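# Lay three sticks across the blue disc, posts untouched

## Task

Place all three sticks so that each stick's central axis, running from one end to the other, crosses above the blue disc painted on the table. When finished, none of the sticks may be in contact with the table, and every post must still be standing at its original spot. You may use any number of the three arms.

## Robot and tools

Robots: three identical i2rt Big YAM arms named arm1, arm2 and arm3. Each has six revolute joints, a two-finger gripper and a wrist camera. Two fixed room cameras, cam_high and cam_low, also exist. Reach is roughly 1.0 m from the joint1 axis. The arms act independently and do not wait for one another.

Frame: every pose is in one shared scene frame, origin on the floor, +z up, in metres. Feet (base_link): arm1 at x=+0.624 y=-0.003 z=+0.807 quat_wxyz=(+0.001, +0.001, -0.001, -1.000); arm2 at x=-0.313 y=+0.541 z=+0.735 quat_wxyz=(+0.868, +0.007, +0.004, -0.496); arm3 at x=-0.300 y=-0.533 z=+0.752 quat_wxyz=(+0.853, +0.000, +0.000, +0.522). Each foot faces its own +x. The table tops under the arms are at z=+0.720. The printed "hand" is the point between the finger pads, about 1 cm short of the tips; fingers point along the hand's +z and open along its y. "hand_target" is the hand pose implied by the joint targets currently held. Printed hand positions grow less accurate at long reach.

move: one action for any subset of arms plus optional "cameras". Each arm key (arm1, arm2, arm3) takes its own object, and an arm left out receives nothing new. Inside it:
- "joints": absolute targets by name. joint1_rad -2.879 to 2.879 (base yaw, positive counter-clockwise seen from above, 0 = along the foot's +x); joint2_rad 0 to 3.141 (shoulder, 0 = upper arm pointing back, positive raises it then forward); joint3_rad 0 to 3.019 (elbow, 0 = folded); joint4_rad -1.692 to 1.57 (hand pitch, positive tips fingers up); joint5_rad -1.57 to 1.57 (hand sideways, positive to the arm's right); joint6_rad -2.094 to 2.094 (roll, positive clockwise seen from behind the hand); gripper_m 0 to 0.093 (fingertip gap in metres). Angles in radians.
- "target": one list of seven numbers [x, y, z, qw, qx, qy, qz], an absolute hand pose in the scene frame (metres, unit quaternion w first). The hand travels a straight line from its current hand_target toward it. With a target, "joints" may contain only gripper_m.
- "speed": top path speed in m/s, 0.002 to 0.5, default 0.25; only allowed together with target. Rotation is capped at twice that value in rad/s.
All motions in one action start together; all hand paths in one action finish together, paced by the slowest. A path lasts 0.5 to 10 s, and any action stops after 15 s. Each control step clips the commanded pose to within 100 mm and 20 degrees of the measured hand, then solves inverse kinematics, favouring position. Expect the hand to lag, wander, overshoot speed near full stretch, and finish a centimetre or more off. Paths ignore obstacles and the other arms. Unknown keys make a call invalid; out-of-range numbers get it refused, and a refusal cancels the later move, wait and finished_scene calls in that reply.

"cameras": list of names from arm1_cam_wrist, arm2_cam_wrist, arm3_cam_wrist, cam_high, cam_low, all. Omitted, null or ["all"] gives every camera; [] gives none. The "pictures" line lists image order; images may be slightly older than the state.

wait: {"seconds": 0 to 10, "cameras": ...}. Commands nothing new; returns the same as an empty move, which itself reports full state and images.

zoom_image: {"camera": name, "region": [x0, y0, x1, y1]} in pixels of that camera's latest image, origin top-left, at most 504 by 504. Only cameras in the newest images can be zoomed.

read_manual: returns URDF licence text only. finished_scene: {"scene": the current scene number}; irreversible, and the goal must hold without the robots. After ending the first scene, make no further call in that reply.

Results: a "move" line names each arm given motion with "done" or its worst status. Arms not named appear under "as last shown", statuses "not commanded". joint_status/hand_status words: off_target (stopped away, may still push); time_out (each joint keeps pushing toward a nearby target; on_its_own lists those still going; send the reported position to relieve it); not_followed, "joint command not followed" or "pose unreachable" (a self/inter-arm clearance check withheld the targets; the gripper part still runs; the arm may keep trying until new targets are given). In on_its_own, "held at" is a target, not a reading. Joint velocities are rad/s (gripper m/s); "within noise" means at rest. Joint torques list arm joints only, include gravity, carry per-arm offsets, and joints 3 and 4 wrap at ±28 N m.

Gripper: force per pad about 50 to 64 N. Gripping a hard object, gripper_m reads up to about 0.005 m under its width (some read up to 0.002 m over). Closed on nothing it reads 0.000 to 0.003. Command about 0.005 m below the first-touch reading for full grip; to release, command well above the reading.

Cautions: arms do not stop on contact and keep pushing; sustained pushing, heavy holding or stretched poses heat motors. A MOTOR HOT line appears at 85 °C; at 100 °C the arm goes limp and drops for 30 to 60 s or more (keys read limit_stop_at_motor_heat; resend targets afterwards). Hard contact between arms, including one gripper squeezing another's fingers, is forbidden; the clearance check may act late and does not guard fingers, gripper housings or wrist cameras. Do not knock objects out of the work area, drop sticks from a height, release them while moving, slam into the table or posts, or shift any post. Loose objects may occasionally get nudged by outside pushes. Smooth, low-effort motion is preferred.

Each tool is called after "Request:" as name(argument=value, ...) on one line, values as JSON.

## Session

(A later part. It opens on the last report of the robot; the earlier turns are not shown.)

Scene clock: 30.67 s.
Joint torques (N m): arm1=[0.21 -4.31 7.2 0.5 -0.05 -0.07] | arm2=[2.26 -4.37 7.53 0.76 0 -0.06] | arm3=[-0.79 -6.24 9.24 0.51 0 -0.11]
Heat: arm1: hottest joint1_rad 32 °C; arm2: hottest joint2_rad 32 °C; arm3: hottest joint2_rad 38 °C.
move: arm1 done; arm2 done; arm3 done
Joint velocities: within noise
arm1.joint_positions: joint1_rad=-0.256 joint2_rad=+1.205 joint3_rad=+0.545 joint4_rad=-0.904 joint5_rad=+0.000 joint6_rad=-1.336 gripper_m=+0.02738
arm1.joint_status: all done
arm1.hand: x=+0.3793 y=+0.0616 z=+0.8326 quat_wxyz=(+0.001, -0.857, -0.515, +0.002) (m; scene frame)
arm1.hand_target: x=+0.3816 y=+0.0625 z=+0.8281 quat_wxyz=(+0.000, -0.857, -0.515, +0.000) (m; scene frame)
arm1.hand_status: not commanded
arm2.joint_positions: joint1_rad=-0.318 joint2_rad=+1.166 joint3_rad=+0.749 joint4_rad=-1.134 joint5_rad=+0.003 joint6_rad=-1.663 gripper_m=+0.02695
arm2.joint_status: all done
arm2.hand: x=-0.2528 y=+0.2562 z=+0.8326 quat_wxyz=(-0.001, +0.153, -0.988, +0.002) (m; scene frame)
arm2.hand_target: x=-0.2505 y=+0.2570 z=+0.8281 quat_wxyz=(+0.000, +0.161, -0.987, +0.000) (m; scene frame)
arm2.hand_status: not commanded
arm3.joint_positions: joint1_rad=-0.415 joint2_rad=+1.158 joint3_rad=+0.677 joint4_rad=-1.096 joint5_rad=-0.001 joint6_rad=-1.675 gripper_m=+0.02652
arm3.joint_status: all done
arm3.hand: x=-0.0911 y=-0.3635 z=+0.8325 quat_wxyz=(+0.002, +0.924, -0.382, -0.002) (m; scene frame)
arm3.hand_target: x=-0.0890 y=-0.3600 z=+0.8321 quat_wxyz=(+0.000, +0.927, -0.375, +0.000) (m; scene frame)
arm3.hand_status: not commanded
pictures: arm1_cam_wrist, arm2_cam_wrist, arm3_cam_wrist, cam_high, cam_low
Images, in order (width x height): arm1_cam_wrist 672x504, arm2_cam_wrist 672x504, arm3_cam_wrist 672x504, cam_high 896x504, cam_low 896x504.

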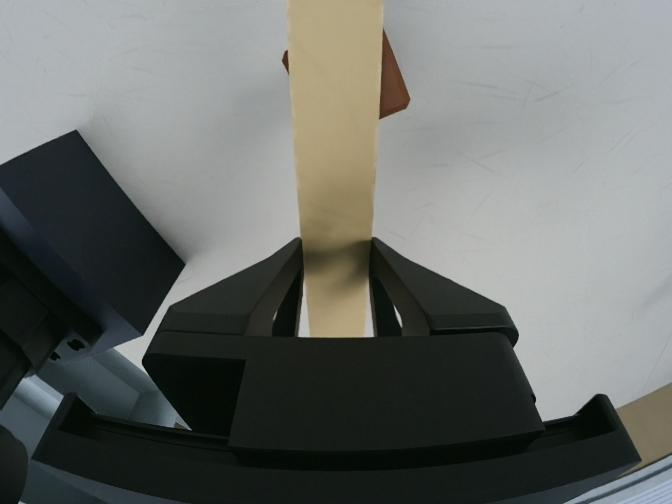

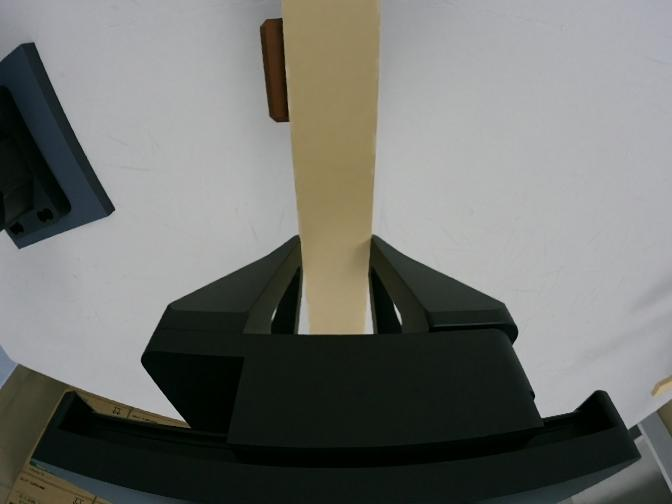

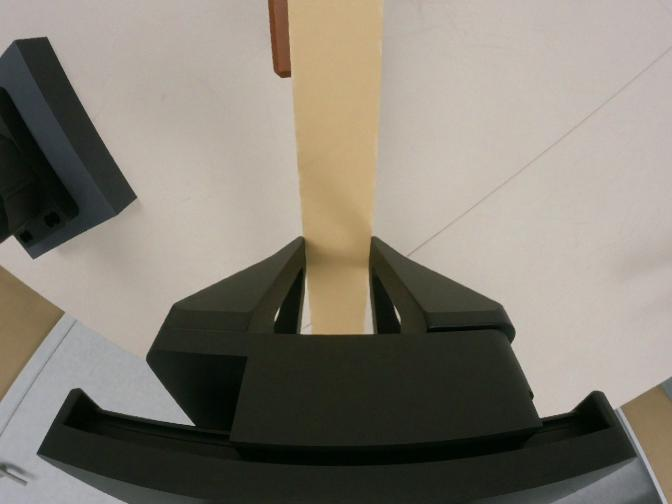

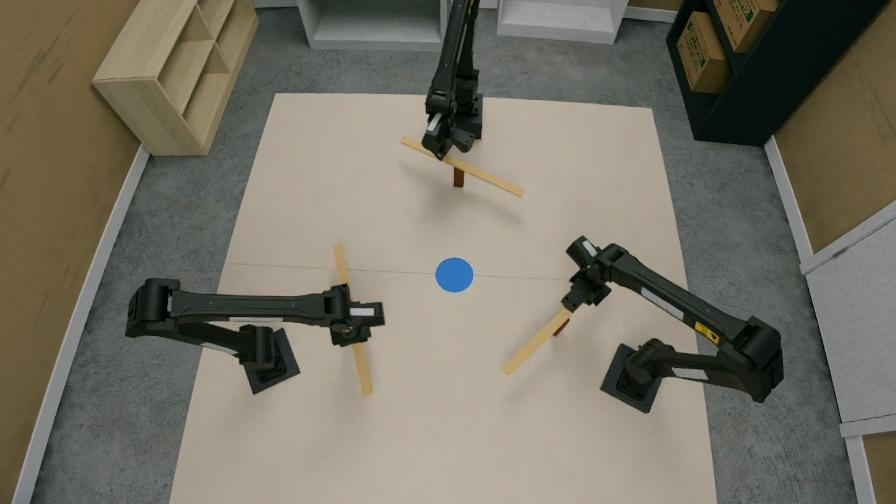

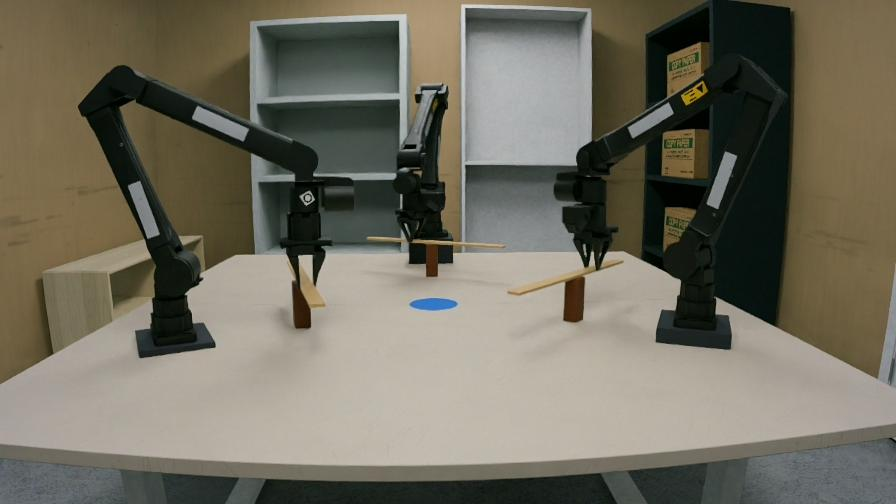

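Request:
move(arm1={"target":[0.3816,0.0625,0.95,0,0.857,0.515,0],"joints":{"gripper_m":0.021},"speed":0.1}, arm2={"target":[-0.2505,0.257,0.95,0,-0.1607,0.987,0],"joints":{"gripper_m":0.021},"speed":0.1}, arm3={"target":[-0.089,-0.360,0.95,0,-0.927,0.3746,0],"joints":{"gripper_m":0.021},"speed":0.1})

Scene clock: 36.50 s.
Joint torques (N m): arm1=[0.15 -4.89 13.75 -0.76 -0.02 -0.06] | arm2=[2.37 -5.66 13.72 -0.31 -0.07 -0.05] | arm3=[-0.73 -7.59 14 -0.2 -0.07 -0.1]
Heat: arm1: hottest joint1_rad 32 °C; arm2: hottest joint2_rad 32 °C; arm3: hottest joint2_rad 38 °C.
move: arm1 off_target; arm2 off_target; arm3 off_target
Joint velocities: within noise
arm1.joint_positions: joint1_rad=-0.256 joint2_rad=+1.023 joint3_rad=+0.709 joint4_rad=-1.300 joint5_rad=+0.000 joint6_rad=-1.336 gripper_m=+0.02738
arm1.joint_status: gripper_m off_target (ended at +0.02738, target +0.02100)
arm1.hand: x=+0.3970 y=+0.0573 z=+0.9297 quat_wxyz=(-0.017, -0.857, -0.515, -0.016) (m; scene frame)
arm1.hand_target: x=+0.3822 y=+0.0623 z=+0.9497 quat_wxyz=(+0.000, -0.857, -0.515, +0.000) (m; scene frame)
arm1.hand_status: off_target (0.026 m and 2.6 deg from the pose sent, 0.117 m and 0.3 deg at the start)
arm2.joint_positions: joint1_rad=-0.318 joint2_rad=+1.087 joint3_rad=+0.933 joint4_rad=-1.471 joint5_rad=+0.004 joint6_rad=-1.663 gripper_m=+0.02695
arm2.joint_status: gripper_m off_target (ended at +0.02695, target +0.02100)
arm2.hand: x=-0.2572 y=+0.2737 z=+0.9215 quat_wxyz=(+0.002, +0.153, -0.988, -0.035) (m; scene frame)
arm2.hand_target: x=-0.2509 y=+0.2584 z=+0.9496 quat_wxyz=(+0.000, +0.161, -0.987, +0.000) (m; scene frame)
arm2.hand_status: off_target (0.034 m and 4.1 deg from the pose sent, 0.117 m and 1.0 deg at the start)
arm3.joint_positions: joint1_rad=-0.415 joint2_rad=+1.066 joint3_rad=+0.881 joint4_rad=-1.438 joint5_rad=+0.000 joint6_rad=-1.675 gripper_m=+0.02650
arm3.joint_status: gripper_m off_target (ended at +0.02650, target +0.02100)
arm3.hand: x=-0.0978 y=-0.3692 z=+0.9292 quat_wxyz=(+0.023, +0.924, -0.382, -0.012) (m; scene frame)
arm3.hand_target: x=-0.0896 y=-0.3604 z=+0.9498 quat_wxyz=(+0.000, +0.927, -0.375, +0.000) (m; scene frame)
arm3.hand_status: off_target (0.024 m and 3.1 deg from the pose sent, 0.118 m and 1.0 deg at the start)
pictures: arm1_cam_wrist, arm2_cam_wrist, arm3_cam_wrist, cam_high, cam_low
Images, in order (width x height): arm1_cam_wrist 672x504, arm2_cam_wrist 672x504, arm3_cam_wrist 672x504, cam_high 896x504, cam_low 896x504.

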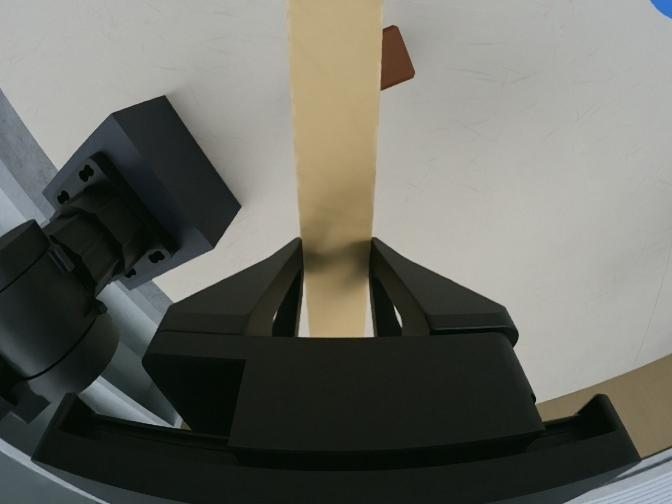

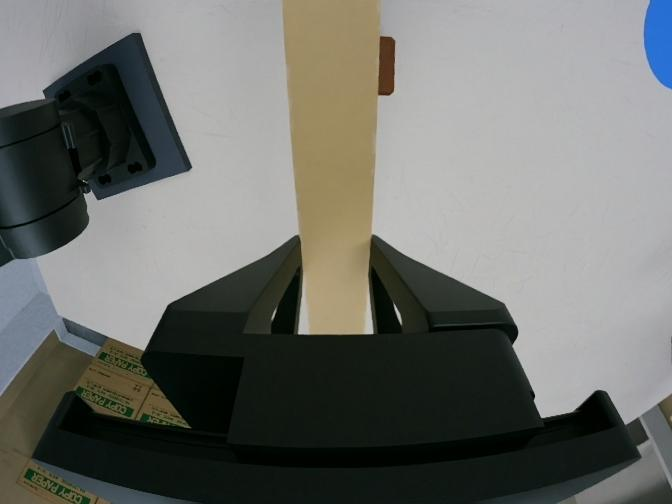

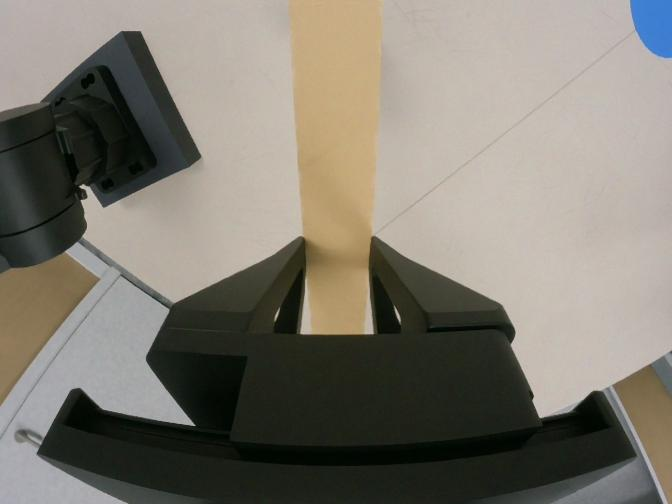

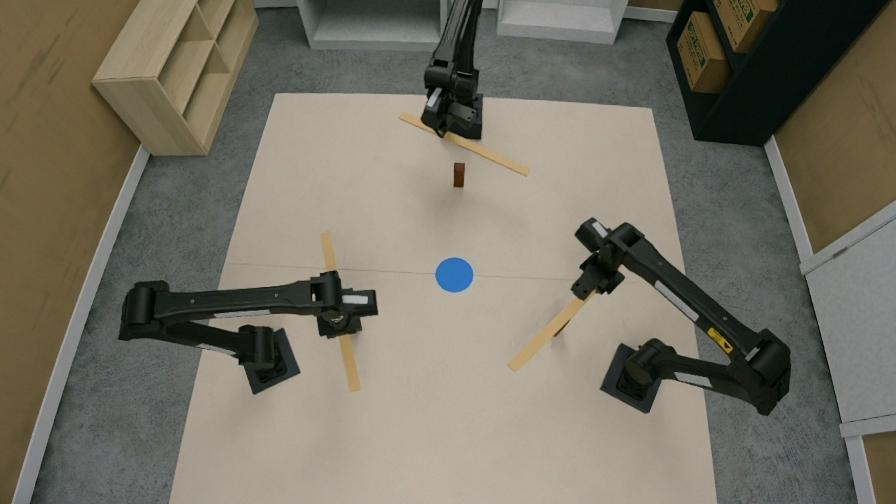

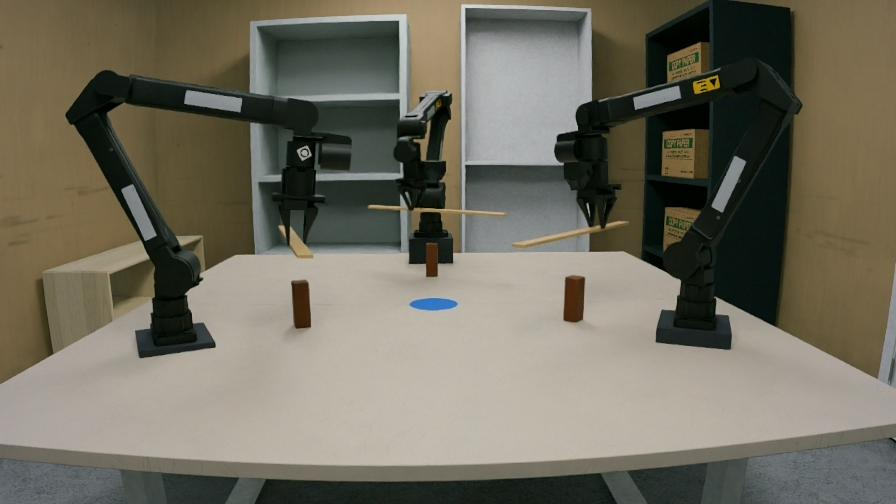

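Request:
move(arm1={"target":[0.325,-0.002,0.97,0,0.9986,0.0523,0],"speed":0.12}, arm2={"target":[-0.163,0.279,0.97,0,0.436,0.900,0],"speed":0.12}, arm3={"target":[-0.152,-0.282,0.97,0,-0.5497,0.8354,0],"speed":0.12})

Request:
zoom_image(camera="cam_high", region=[300, 130, 620, 370])

Request:
zoom_image(camera="cam_low", region=[260, 180, 640, 340])

Scene clock: 44.77 s.
Joint torques (N m): arm1=[0.67 -5.42 14.15 -0.5 0.04 0.02] | arm2=[2.37 -4.13 14.67 -0.13 0.09 0.07] | arm3=[-0.85 -5.95 14.76 -0.03 0.03 0.11]
Heat: arm1: hottest joint1_rad 32 °C; arm2: hottest joint2_rad 32 °C; arm3: hottest joint2_rad 38 °C.
move: arm1 off_target; arm2 off_target; arm3 off_target
Joint velocities: within noise
arm1.joint_positions: joint1_rad=-0.008 joint2_rad=+1.134 joint3_rad=+0.842 joint4_rad=-1.314 joint5_rad=+0.000 joint6_rad=-0.112 gripper_m=+0.02739
arm1.joint_status: not commanded
arm1.hand: x=+0.3439 y=+0.0000 z=+0.9512 quat_wxyz=(-0.002, -0.998, -0.053, -0.018) (m; scene frame)
arm1.hand_target: x=+0.3259 y=-0.0020 z=+0.9698 quat_wxyz=(+0.000, -0.999, -0.052, +0.000) (m; scene frame)
arm1.hand_status: off_target (0.027 m and 2.1 deg from the pose sent, 0.102 m and 56.0 deg at the start)
arm2.joint_positions: joint1_rad=-0.008 joint2_rad=+1.093 joint3_rad=+0.997 joint4_rad=-1.516 joint5_rad=+0.006 joint6_rad=-0.144 gripper_m=+0.02698
arm2.joint_status: not commanded
arm2.hand: x=-0.1757 y=+0.2960 z=+0.9441 quat_wxyz=(+0.023, -0.436, -0.900, -0.017) (m; scene frame)
arm2.hand_target: x=-0.1637 y=+0.2804 z=+0.9696 quat_wxyz=(+0.000, -0.436, -0.900, +0.000) (m; scene frame)
arm2.hand_status: off_target (0.033 m and 3.2 deg from the pose sent, 0.106 m and 69.4 deg at the start)
arm3.joint_positions: joint1_rad=-0.065 joint2_rad=+1.090 joint3_rad=+0.958 joint4_rad=-1.477 joint5_rad=+0.000 joint6_rad=-0.137 gripper_m=+0.02650
arm3.joint_status: not commanded
arm3.hand: x=-0.1584 y=-0.2965 z=+0.9520 quat_wxyz=(+0.017, +0.552, -0.834, +0.008) (m; scene frame)
arm3.hand_target: x=-0.1524 y=-0.2827 z=+0.9699 quat_wxyz=(+0.000, +0.550, -0.835, +0.000) (m; scene frame)
arm3.hand_status: off_target (0.024 m and 2.2 deg from the pose sent, 0.111 m and 68.5 deg at the start)
pictures: arm1_cam_wrist, arm2_cam_wrist, arm3_cam_wrist, cam_high, cam_low
Images, in order (width x height): arm1_cam_wrist 672x504, arm2_cam_wrist 672x504, arm3_cam_wrist 672x504, cam_high 896x504, cam_low 896x504.

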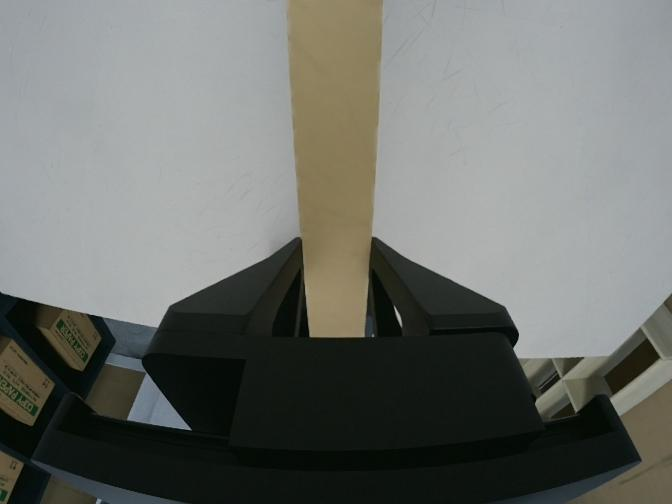

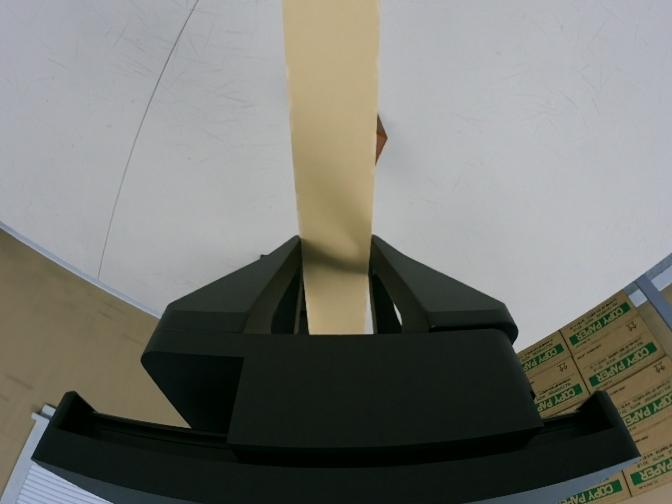

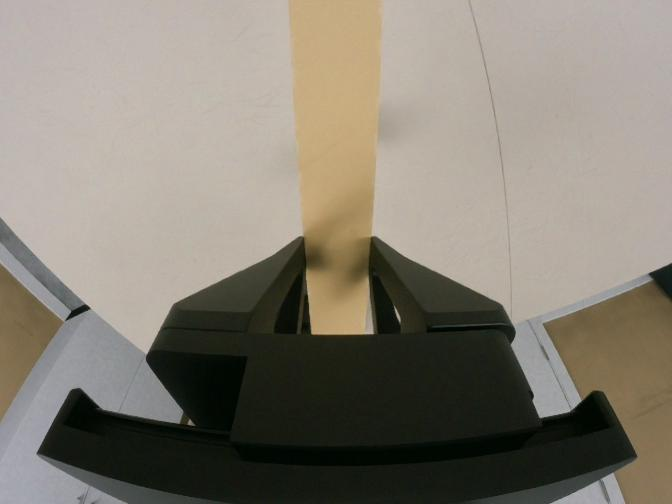

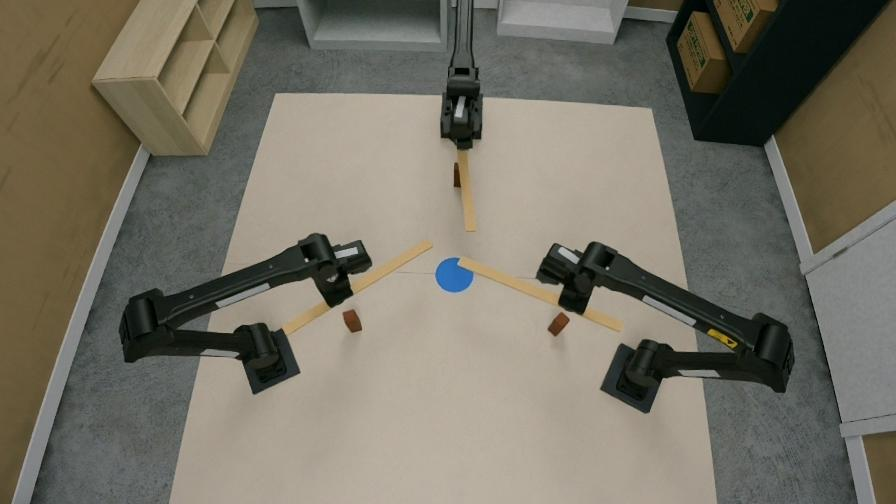

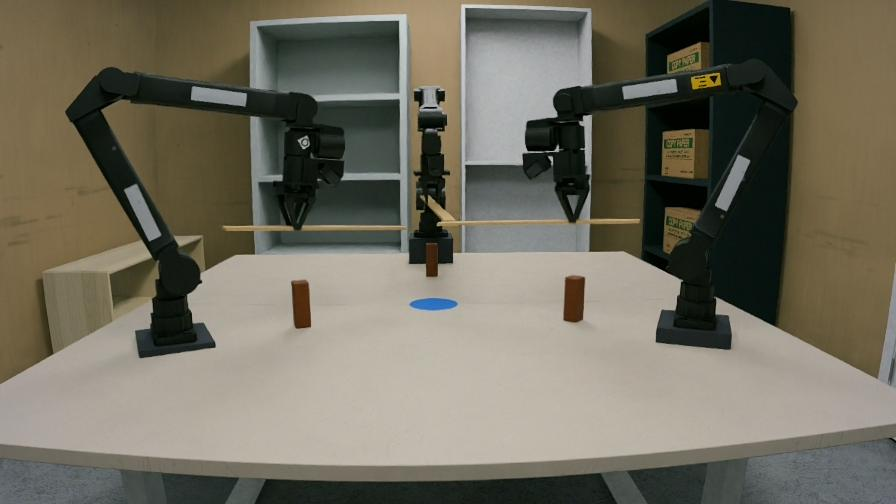

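Scaled by 1.575 from the camera's 896x504 image, which has a finer 1280x720 frame.

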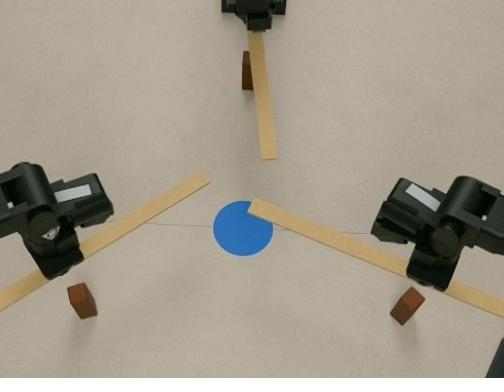

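Scaled by 1.326 from the camera's 896x504 image, which has a finer 1280x720 frame.

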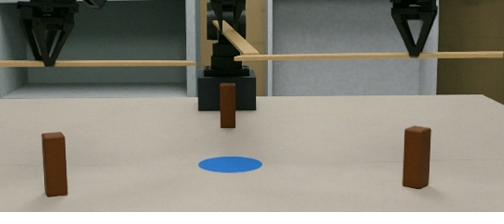

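Request:
zoom_image(camera="cam_high", region=[320, 290, 400, 350])

Request:
zoom_image(camera="cam_high", region=[520, 290, 600, 350])

Request:
zoom_image(camera="cam_high", region=[420, 130, 500, 310])

Scaled by 6.300 from the camera's 896x504 image, which has a finer 1280x720 frame.

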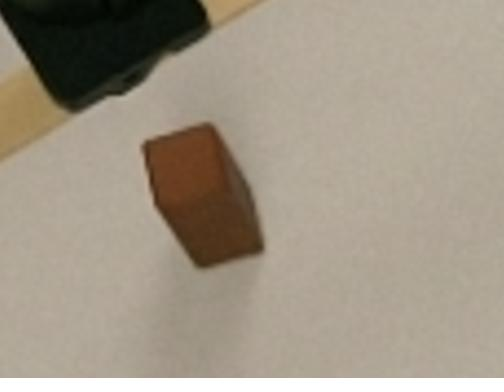

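Scaled by 6.300 from the camera's 896x504 image, which has a finer 1280x720 frame.

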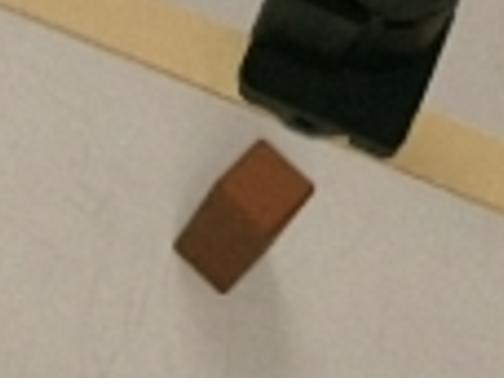

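Scaled by 2.800 from the camera's 896x504 image, which has a finer 1280x720 frame.

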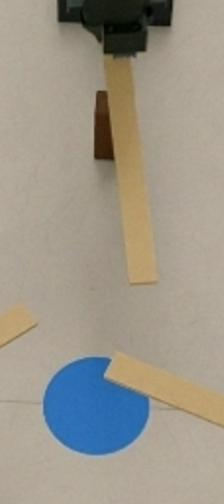

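Request:
move(arm1={"target":[0.312,0.001,0.885,-0.0037,-0.9962,-0.0522,0.0699],"speed":0.08}, arm2={"target":[-0.163,0.2655,0.890,0.063,0.435,0.898,-0.0305],"speed":0.08}, arm3={"target":[-0.143,-0.282,0.885,0.0577,-0.565,0.822,0.0396],"speed":0.08})

Request:
zoom_image(camera="cam_high", region=[300, 130, 620, 370])

Request:
zoom_image(camera="cam_low", region=[210, 180, 660, 340])

Scene clock: 51.33 s.
Joint torques (N m): arm1=[0.32 -5.89 8.58 0.79 -0.18 -0.06] | arm2=[0.56 -5.95 8.55 1.22 -0.1 -0.09] | arm3=[-1.67 -8.18 10.3 0.9 -0.1 -0.11]
Heat: arm1: hottest joint3_rad 33 °C; arm2: hottest joint2_rad 32 °C; arm3: hottest joint2_rad 38 °C.
move: arm1 done; arm2 done; arm3 off_target
Joint velocities: within noise
arm1.joint_positions: joint1_rad=-0.011 joint2_rad=+1.177 joint3_rad=+0.692 joint4_rad=-0.947 joint5_rad=-0.012 joint6_rad=-0.114 gripper_m=+0.02739
arm1.joint_status: not commanded
arm1.hand: x=+0.3128 y=-0.0011 z=+0.8890 quat_wxyz=(-0.003, -0.996, -0.052, +0.069) (m; scene frame)
arm1.hand_target: x=+0.3120 y=+0.0010 z=+0.8852 quat_wxyz=(-0.004, -0.996, -0.052, +0.070) (m; scene frame)
arm1.hand_status: done (0.005 m and 0.2 deg from the pose sent, 0.074 m and 10.1 deg at the start)
arm2.joint_positions: joint1_rad=-0.026 joint2_rad=+1.093 joint3_rad=+0.841 joint4_rad=-1.192 joint5_rad=-0.013 joint6_rad=-0.161 gripper_m=+0.02698
arm2.joint_status: not commanded
arm2.hand: x=-0.1619 y=+0.2688 z=+0.8867 quat_wxyz=(-0.052, -0.436, -0.898, +0.023) (m; scene frame)
arm2.hand_target: x=-0.1630 y=+0.2655 z=+0.8900 quat_wxyz=(-0.063, -0.435, -0.898, +0.031) (m; scene frame)
arm2.hand_status: done (0.005 m and 1.5 deg from the pose sent, 0.063 m and 11.2 deg at the start)
arm3.joint_positions: joint1_rad=-0.094 joint2_rad=+1.086 joint3_rad=+0.748 joint4_rad=-1.135 joint5_rad=-0.026 joint6_rad=-0.194 gripper_m=+0.02650
arm3.joint_status: not commanded
arm3.hand: x=-0.1479 y=-0.2865 z=+0.8762 quat_wxyz=(-0.040, +0.563, -0.825, -0.031) (m; scene frame)
arm3.hand_target: x=-0.1431 y=-0.2821 z=+0.8851 quat_wxyz=(-0.058, +0.565, -0.822, -0.039) (m; scene frame)
arm3.hand_status: off_target (0.011 m and 2.3 deg from the pose sent, 0.070 m and 10.4 deg at the start)
pictures: arm1_cam_wrist, arm2_cam_wrist, arm3_cam_wrist, cam_high, cam_low
Images, in order (width x height): arm1_cam_wrist 672x504, arm2_cam_wrist 672x504, arm3_cam_wrist 672x504, cam_high 896x504, cam_low 896x504.

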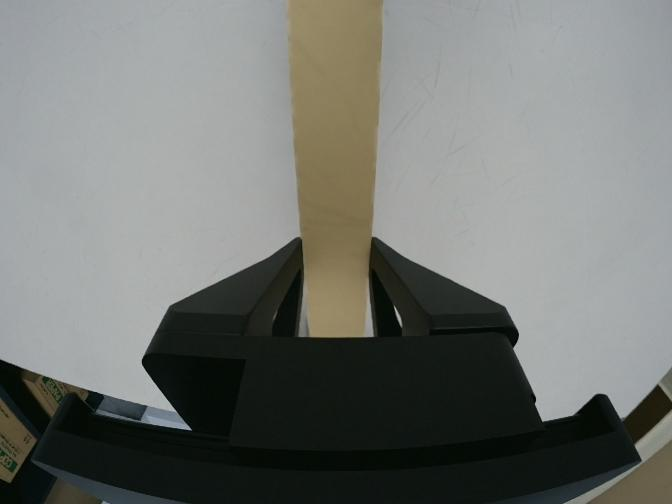

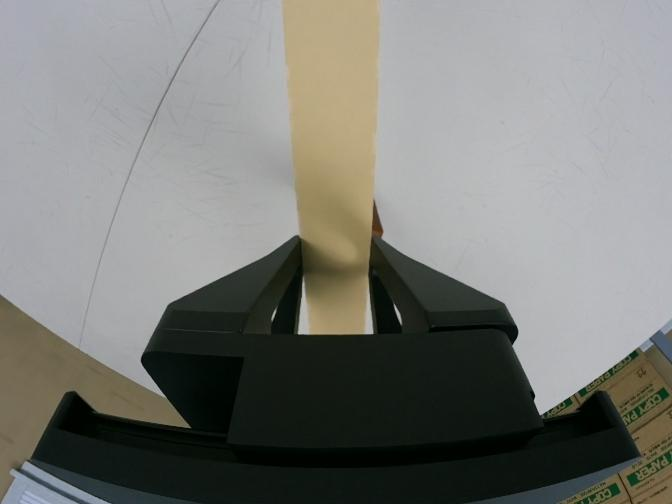

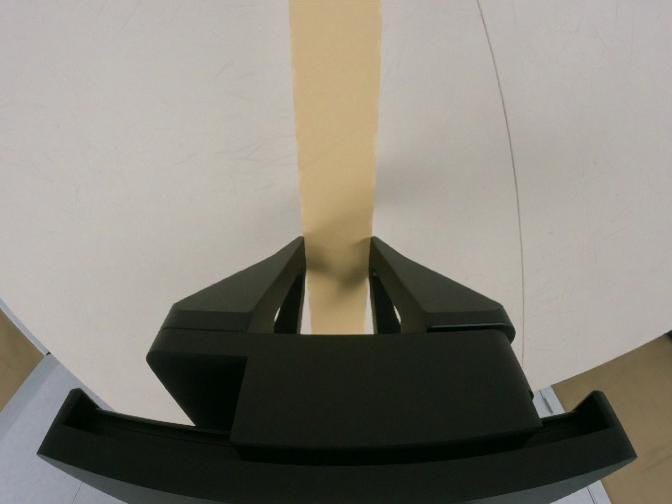

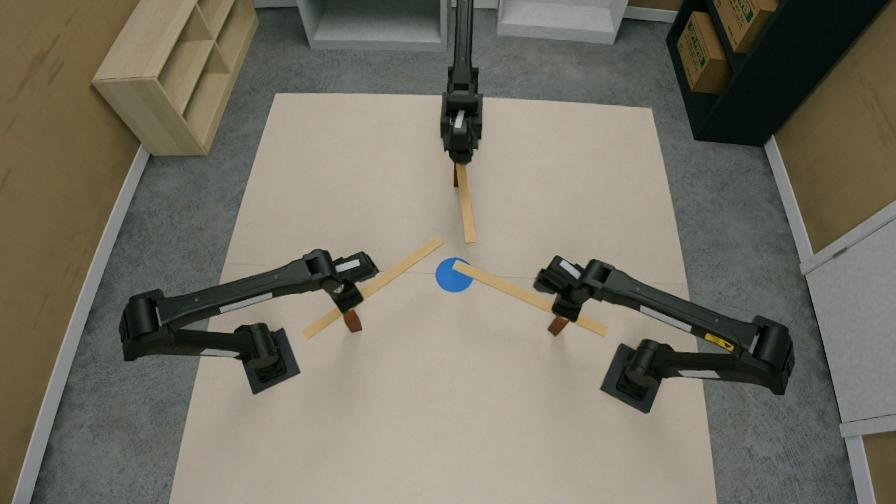

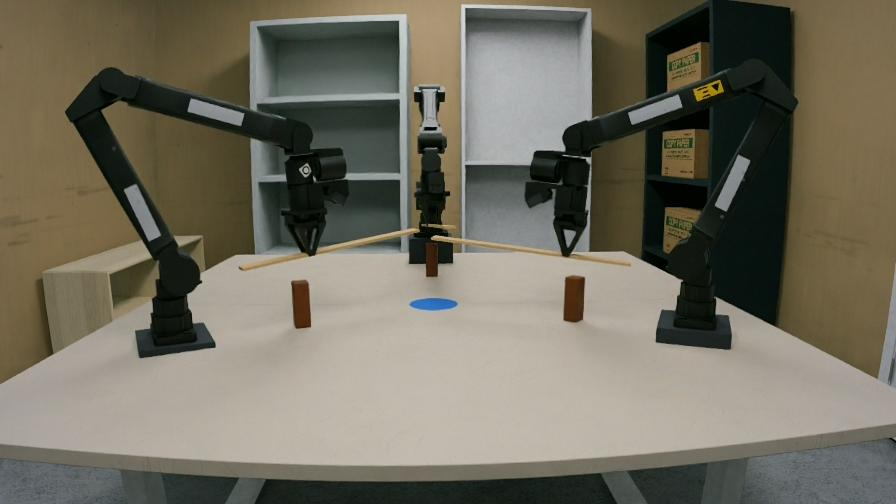

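Scaled by 1.575 from the camera's 896x504 image, which has a finer 1280x720 frame.

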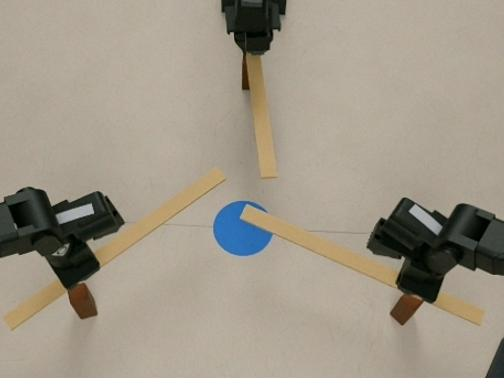

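Scaled by 1.120 from the camera's 896x504 image, which has a finer 1280x720 frame.

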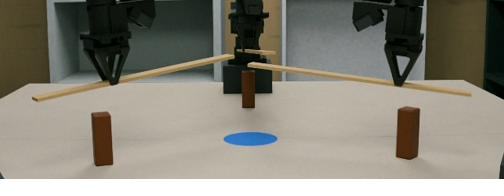

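Request:
move(arm1={"target":[0.312,0.010,0.882,-0.0046,-0.9935,-0.0434,0.1044],"speed":0.06}, arm2={"target":[-0.163,0.266,0.889,0.0929,0.4554,0.8841,-0.0479],"speed":0.06}, arm3={"target":[-0.152,-0.2785,0.894,0.0871,-0.5489,0.8293,0.0577],"speed":0.06})

Request:
zoom_image(camera="cam_high", region=[300, 130, 620, 370])

Request:
zoom_image(camera="cam_low", region=[230, 180, 650, 340])

Scene clock: 56.40 s.
Joint torques (N m): arm1=[-0.09 -6.77 8.21 1.18 -0.15 -0.1] | arm2=[0.56 -5.77 8.44 1.42 -0.08 0.05] | arm3=[-0.62 -7.3 10.37 1.07 -0.04 0.11]
Heat: arm1: hottest joint3_rad 33 °C; arm2: hottest joint2_rad 32 °C; arm3: hottest joint2_rad 38 °C.
move: arm1 done; arm2 done; arm3 done
Joint velocities: within noise
arm1.joint_positions: joint1_rad=-0.048 joint2_rad=+1.155 joint3_rad=+0.647 joint4_rad=-0.872 joint5_rad=-0.024 joint6_rad=-0.128 gripper_m=+0.02739
arm1.joint_status: not commanded
arm1.hand: x=+0.3127 y=+0.0081 z=+0.8814 quat_wxyz=(-0.005, -0.995, -0.042, +0.095) (m; scene frame)
arm1.hand_target: x=+0.3121 y=+0.0101 z=+0.8820 quat_wxyz=(-0.004, -0.994, -0.043, +0.104) (m; scene frame)
arm1.hand_status: done (0.002 m and 1.1 deg from the pose sent, 0.013 m and 4.2 deg at the start)
arm2.joint_positions: joint1_rad=-0.026 joint2_rad=+1.048 joint3_rad=+0.800 joint4_rad=-1.129 joint5_rad=-0.015 joint6_rad=-0.132 gripper_m=+0.02698
arm2.joint_status: not commanded
arm2.hand: x=-0.1614 y=+0.2686 z=+0.8854 quat_wxyz=(-0.081, -0.448, -0.890, +0.041) (m; scene frame)
arm2.hand_target: x=-0.1631 y=+0.2660 z=+0.8890 quat_wxyz=(-0.093, -0.455, -0.884, +0.048) (m; scene frame)
arm2.hand_status: done (0.005 m and 2.0 deg from the pose sent, 0.004 m and 6.1 deg at the start)
arm3.joint_positions: joint1_rad=-0.077 joint2_rad=+1.019 joint3_rad=+0.728 joint4_rad=-1.106 joint5_rad=-0.029 joint6_rad=-0.151 gripper_m=+0.02650
arm3.joint_status: not commanded
arm3.hand: x=-0.1528 y=-0.2839 z=+0.8871 quat_wxyz=(-0.073, +0.552, -0.829, -0.050) (m; scene frame)
arm3.hand_target: x=-0.1520 y=-0.2785 z=+0.8941 quat_wxyz=(-0.087, +0.549, -0.829, -0.058) (m; scene frame)
arm3.hand_status: done (0.009 m and 1.9 deg from the pose sent, 0.020 m and 6.5 deg at the start)
pictures: arm1_cam_wrist, arm2_cam_wrist, arm3_cam_wrist, cam_high, cam_low
Images, in order (width x height): arm1_cam_wrist 672x504, arm2_cam_wrist 672x504, arm3_cam_wrist 672x504, cam_high 896x504, cam_low 896x504.

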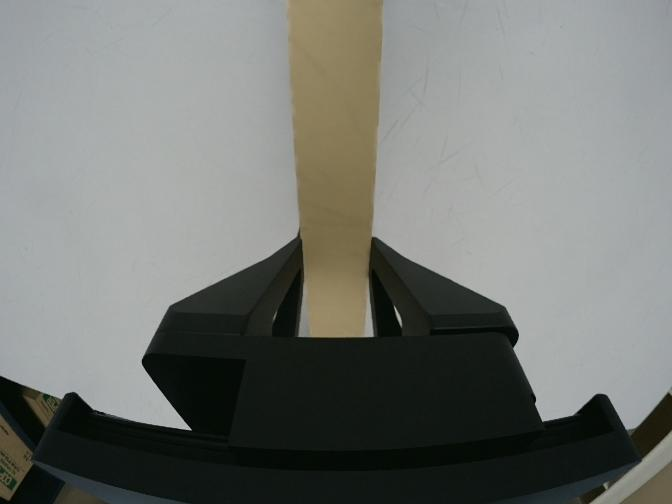

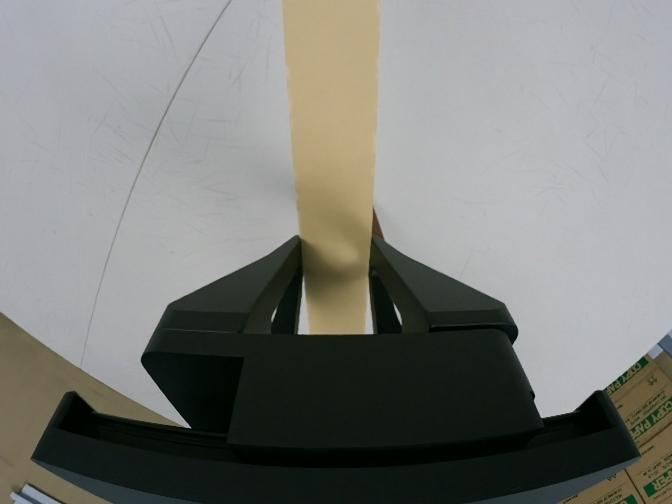

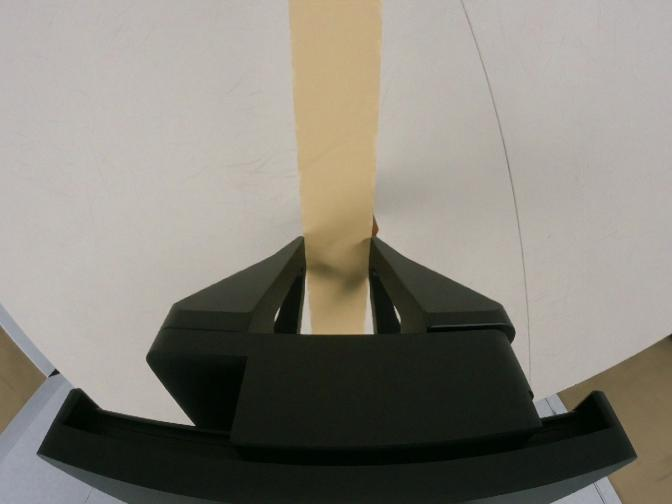

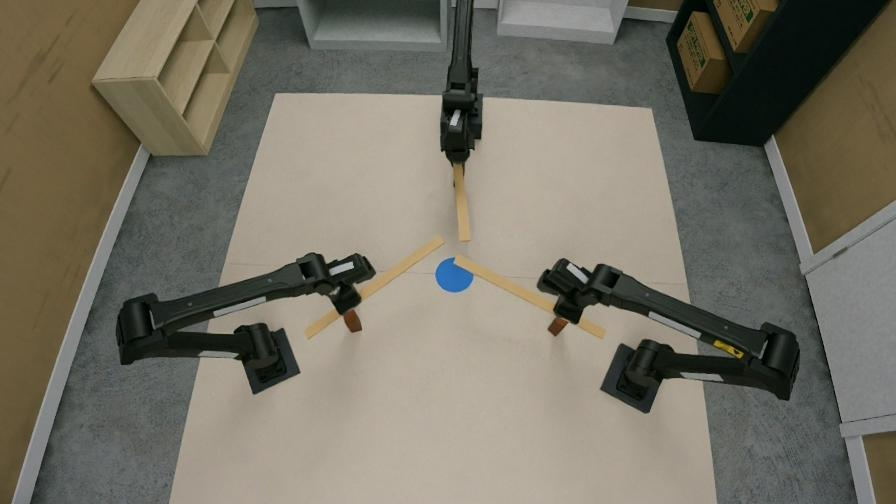

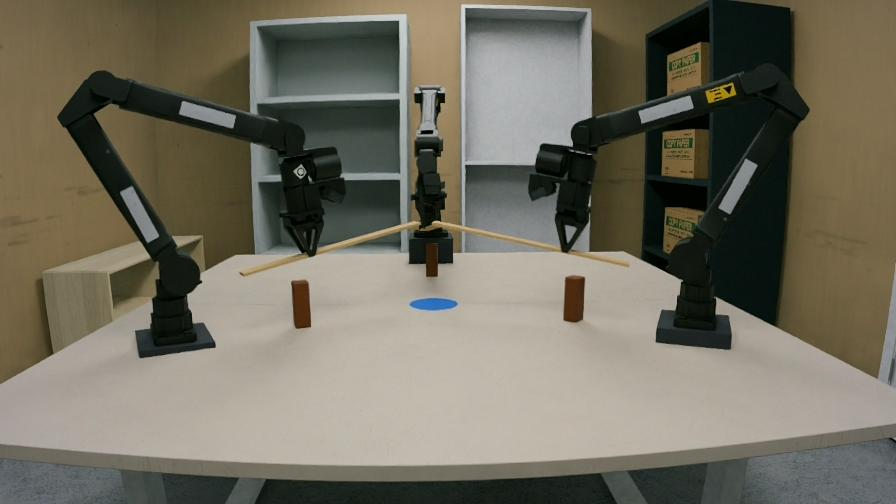

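Scaled by 1.575 from the camera's 896x504 image, which has a finer 1280x720 frame.

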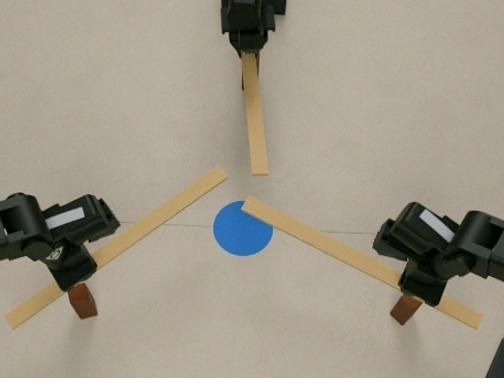

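Scaled by 1.200 from the camera's 896x504 image, which has a finer 1280x720 frame.

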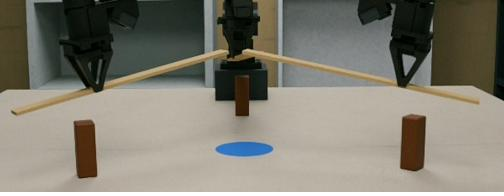

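Request:
move(arm1={"target":[0.252,0.005,0.887,-0.0046,-0.9935,-0.0434,0.1044],"speed":0.05}, arm2={"target":[-0.1273,0.2178,0.889,0.0929,0.4554,0.8841,-0.0479],"speed":0.05}, arm3={"target":[-0.1286,-0.223,0.894,0.0871,-0.5489,0.8293,0.0577],"speed":0.05})

Request:
zoom_image(camera="cam_high", region=[300, 130, 620, 370])

Request:
zoom_image(camera="cam_low", region=[330, 190, 530, 300])

Scene clock: 59.43 s.
Joint torques (N m): arm1=[1.44 -7.36 13.3 0.99 -0.09 0.04] | arm2=[2.37 -5.36 14.01 1.24 0.08 0.11] | arm3=[-0.79 -7.77 14.35 0.94 0.08 0.11]
Heat: arm1: hottest joint3_rad 33 °C; arm2: hottest joint2_rad 32 °C; arm3: hottest joint2_rad 38 °C.
move: arm1 off_target; arm2 off_target; arm3 off_target
Joint velocities: within noise
arm1.joint_positions: joint1_rad=-0.039 joint2_rad=+1.295 joint3_rad=+0.732 joint4_rad=-0.857 joint5_rad=-0.024 joint6_rad=-0.123 gripper_m=+0.02739
arm1.joint_status: not commanded
arm1.hand: x=+0.2801 y=+0.0067 z=+0.8707 quat_wxyz=(-0.007, -0.996, -0.044, +0.075) (m; scene frame)
arm1.hand_target: x=+0.2536 y=+0.0050 z=+0.8877 quat_wxyz=(-0.005, -0.994, -0.043, +0.104) (m; scene frame)
arm1.hand_status: off_target (0.033 m and 3.3 deg from the pose sent, 0.061 m and 1.1 deg at the start)
arm2.joint_positions: joint1_rad=-0.020 joint2_rad=+1.188 joint3_rad=+0.846 joint4_rad=-1.082 joint5_rad=-0.015 joint6_rad=-0.107 gripper_m=+0.02698
arm2.joint_status: not commanded
arm2.hand: x=-0.1455 y=+0.2438 z=+0.8633 quat_wxyz=(-0.061, -0.457, -0.887, +0.027) (m; scene frame)
arm2.hand_target: x=-0.1284 y=+0.2199 z=+0.8897 quat_wxyz=(-0.093, -0.455, -0.884, +0.048) (m; scene frame)
arm2.hand_status: off_target (0.041 m and 4.4 deg from the pose sent, 0.061 m and 2.0 deg at the start)
arm3.joint_positions: joint1_rad=-0.050 joint2_rad=+1.173 joint3_rad=+0.802 joint4_rad=-1.050 joint5_rad=-0.026 joint6_rad=-0.124 gripper_m=+0.02650
arm3.joint_status: not commanded
arm3.hand: x=-0.1386 y=-0.2448 z=+0.8749 quat_wxyz=(-0.061, +0.552, -0.830, -0.045) (m; scene frame)
arm3.hand_target: x=-0.1293 y=-0.2242 z=+0.8944 quat_wxyz=(-0.087, +0.549, -0.829, -0.058) (m; scene frame)
arm3.hand_status: off_target (0.031 m and 3.3 deg from the pose sent, 0.066 m and 2.0 deg at the start)
pictures: arm1_cam_wrist, arm2_cam_wrist, arm3_cam_wrist, cam_high, cam_low
Images, in order (width x height): arm1_cam_wrist 672x504, arm2_cam_wrist 672x504, arm3_cam_wrist 672x504, cam_high 896x504, cam_low 896x504.

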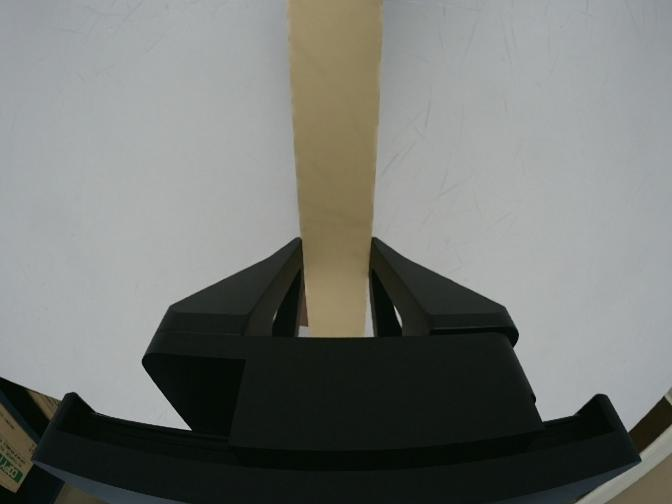

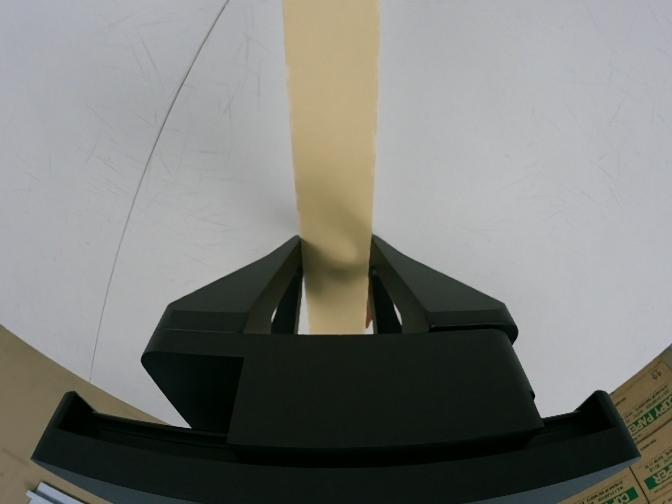

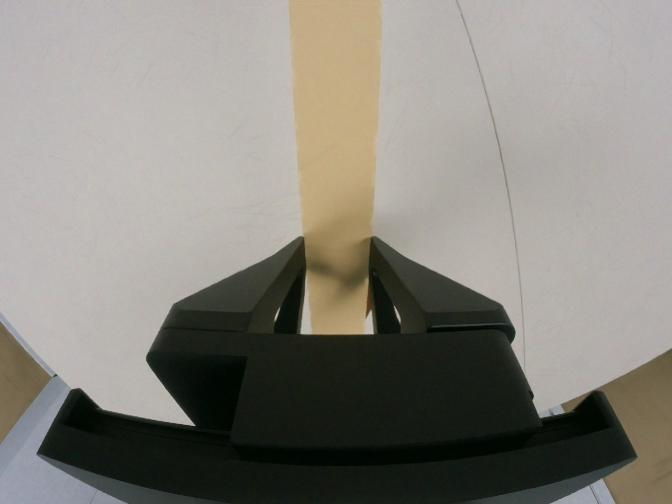

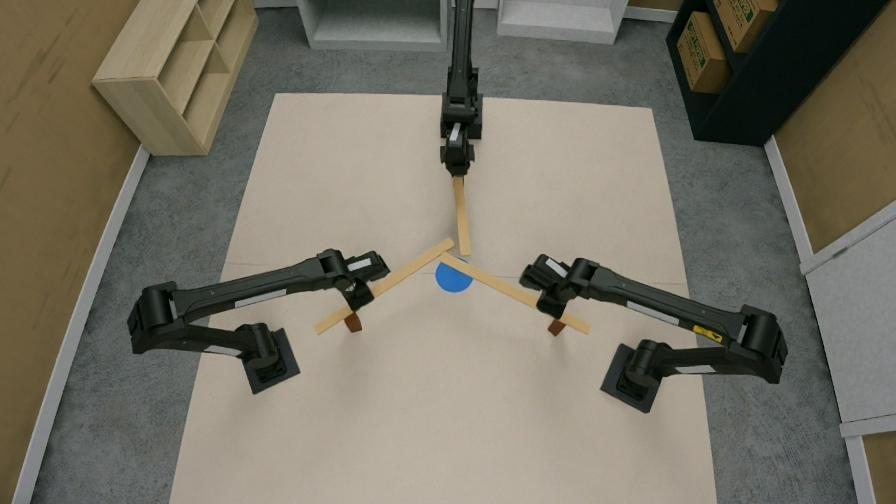

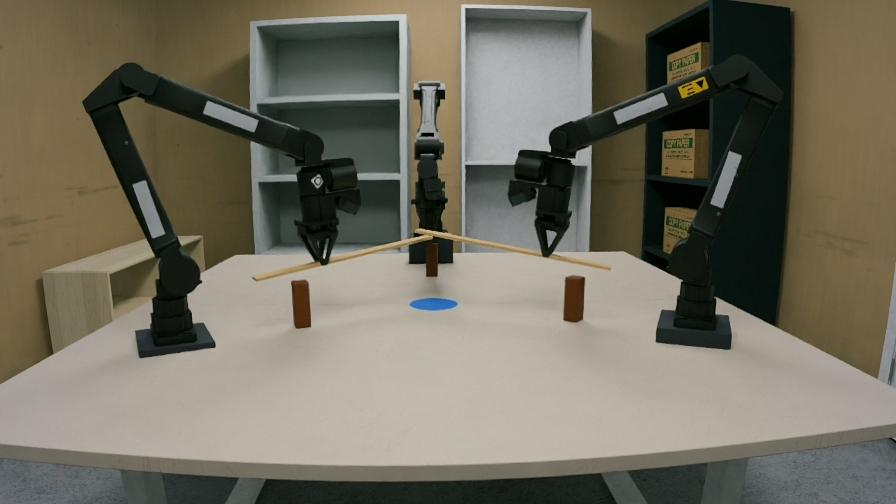

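Scaled by 1.575 from the camera's 896x504 image, which has a finer 1280x720 frame.

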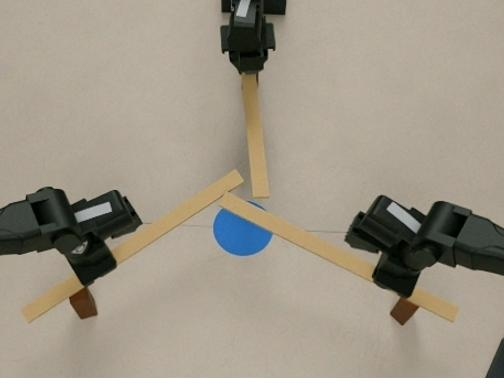

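Scaled by 2.520 from the camera's 896x504 image, which has a finer 1280x720 frame.

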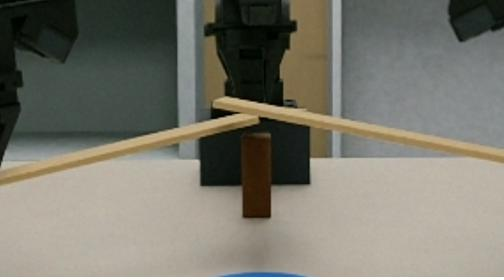

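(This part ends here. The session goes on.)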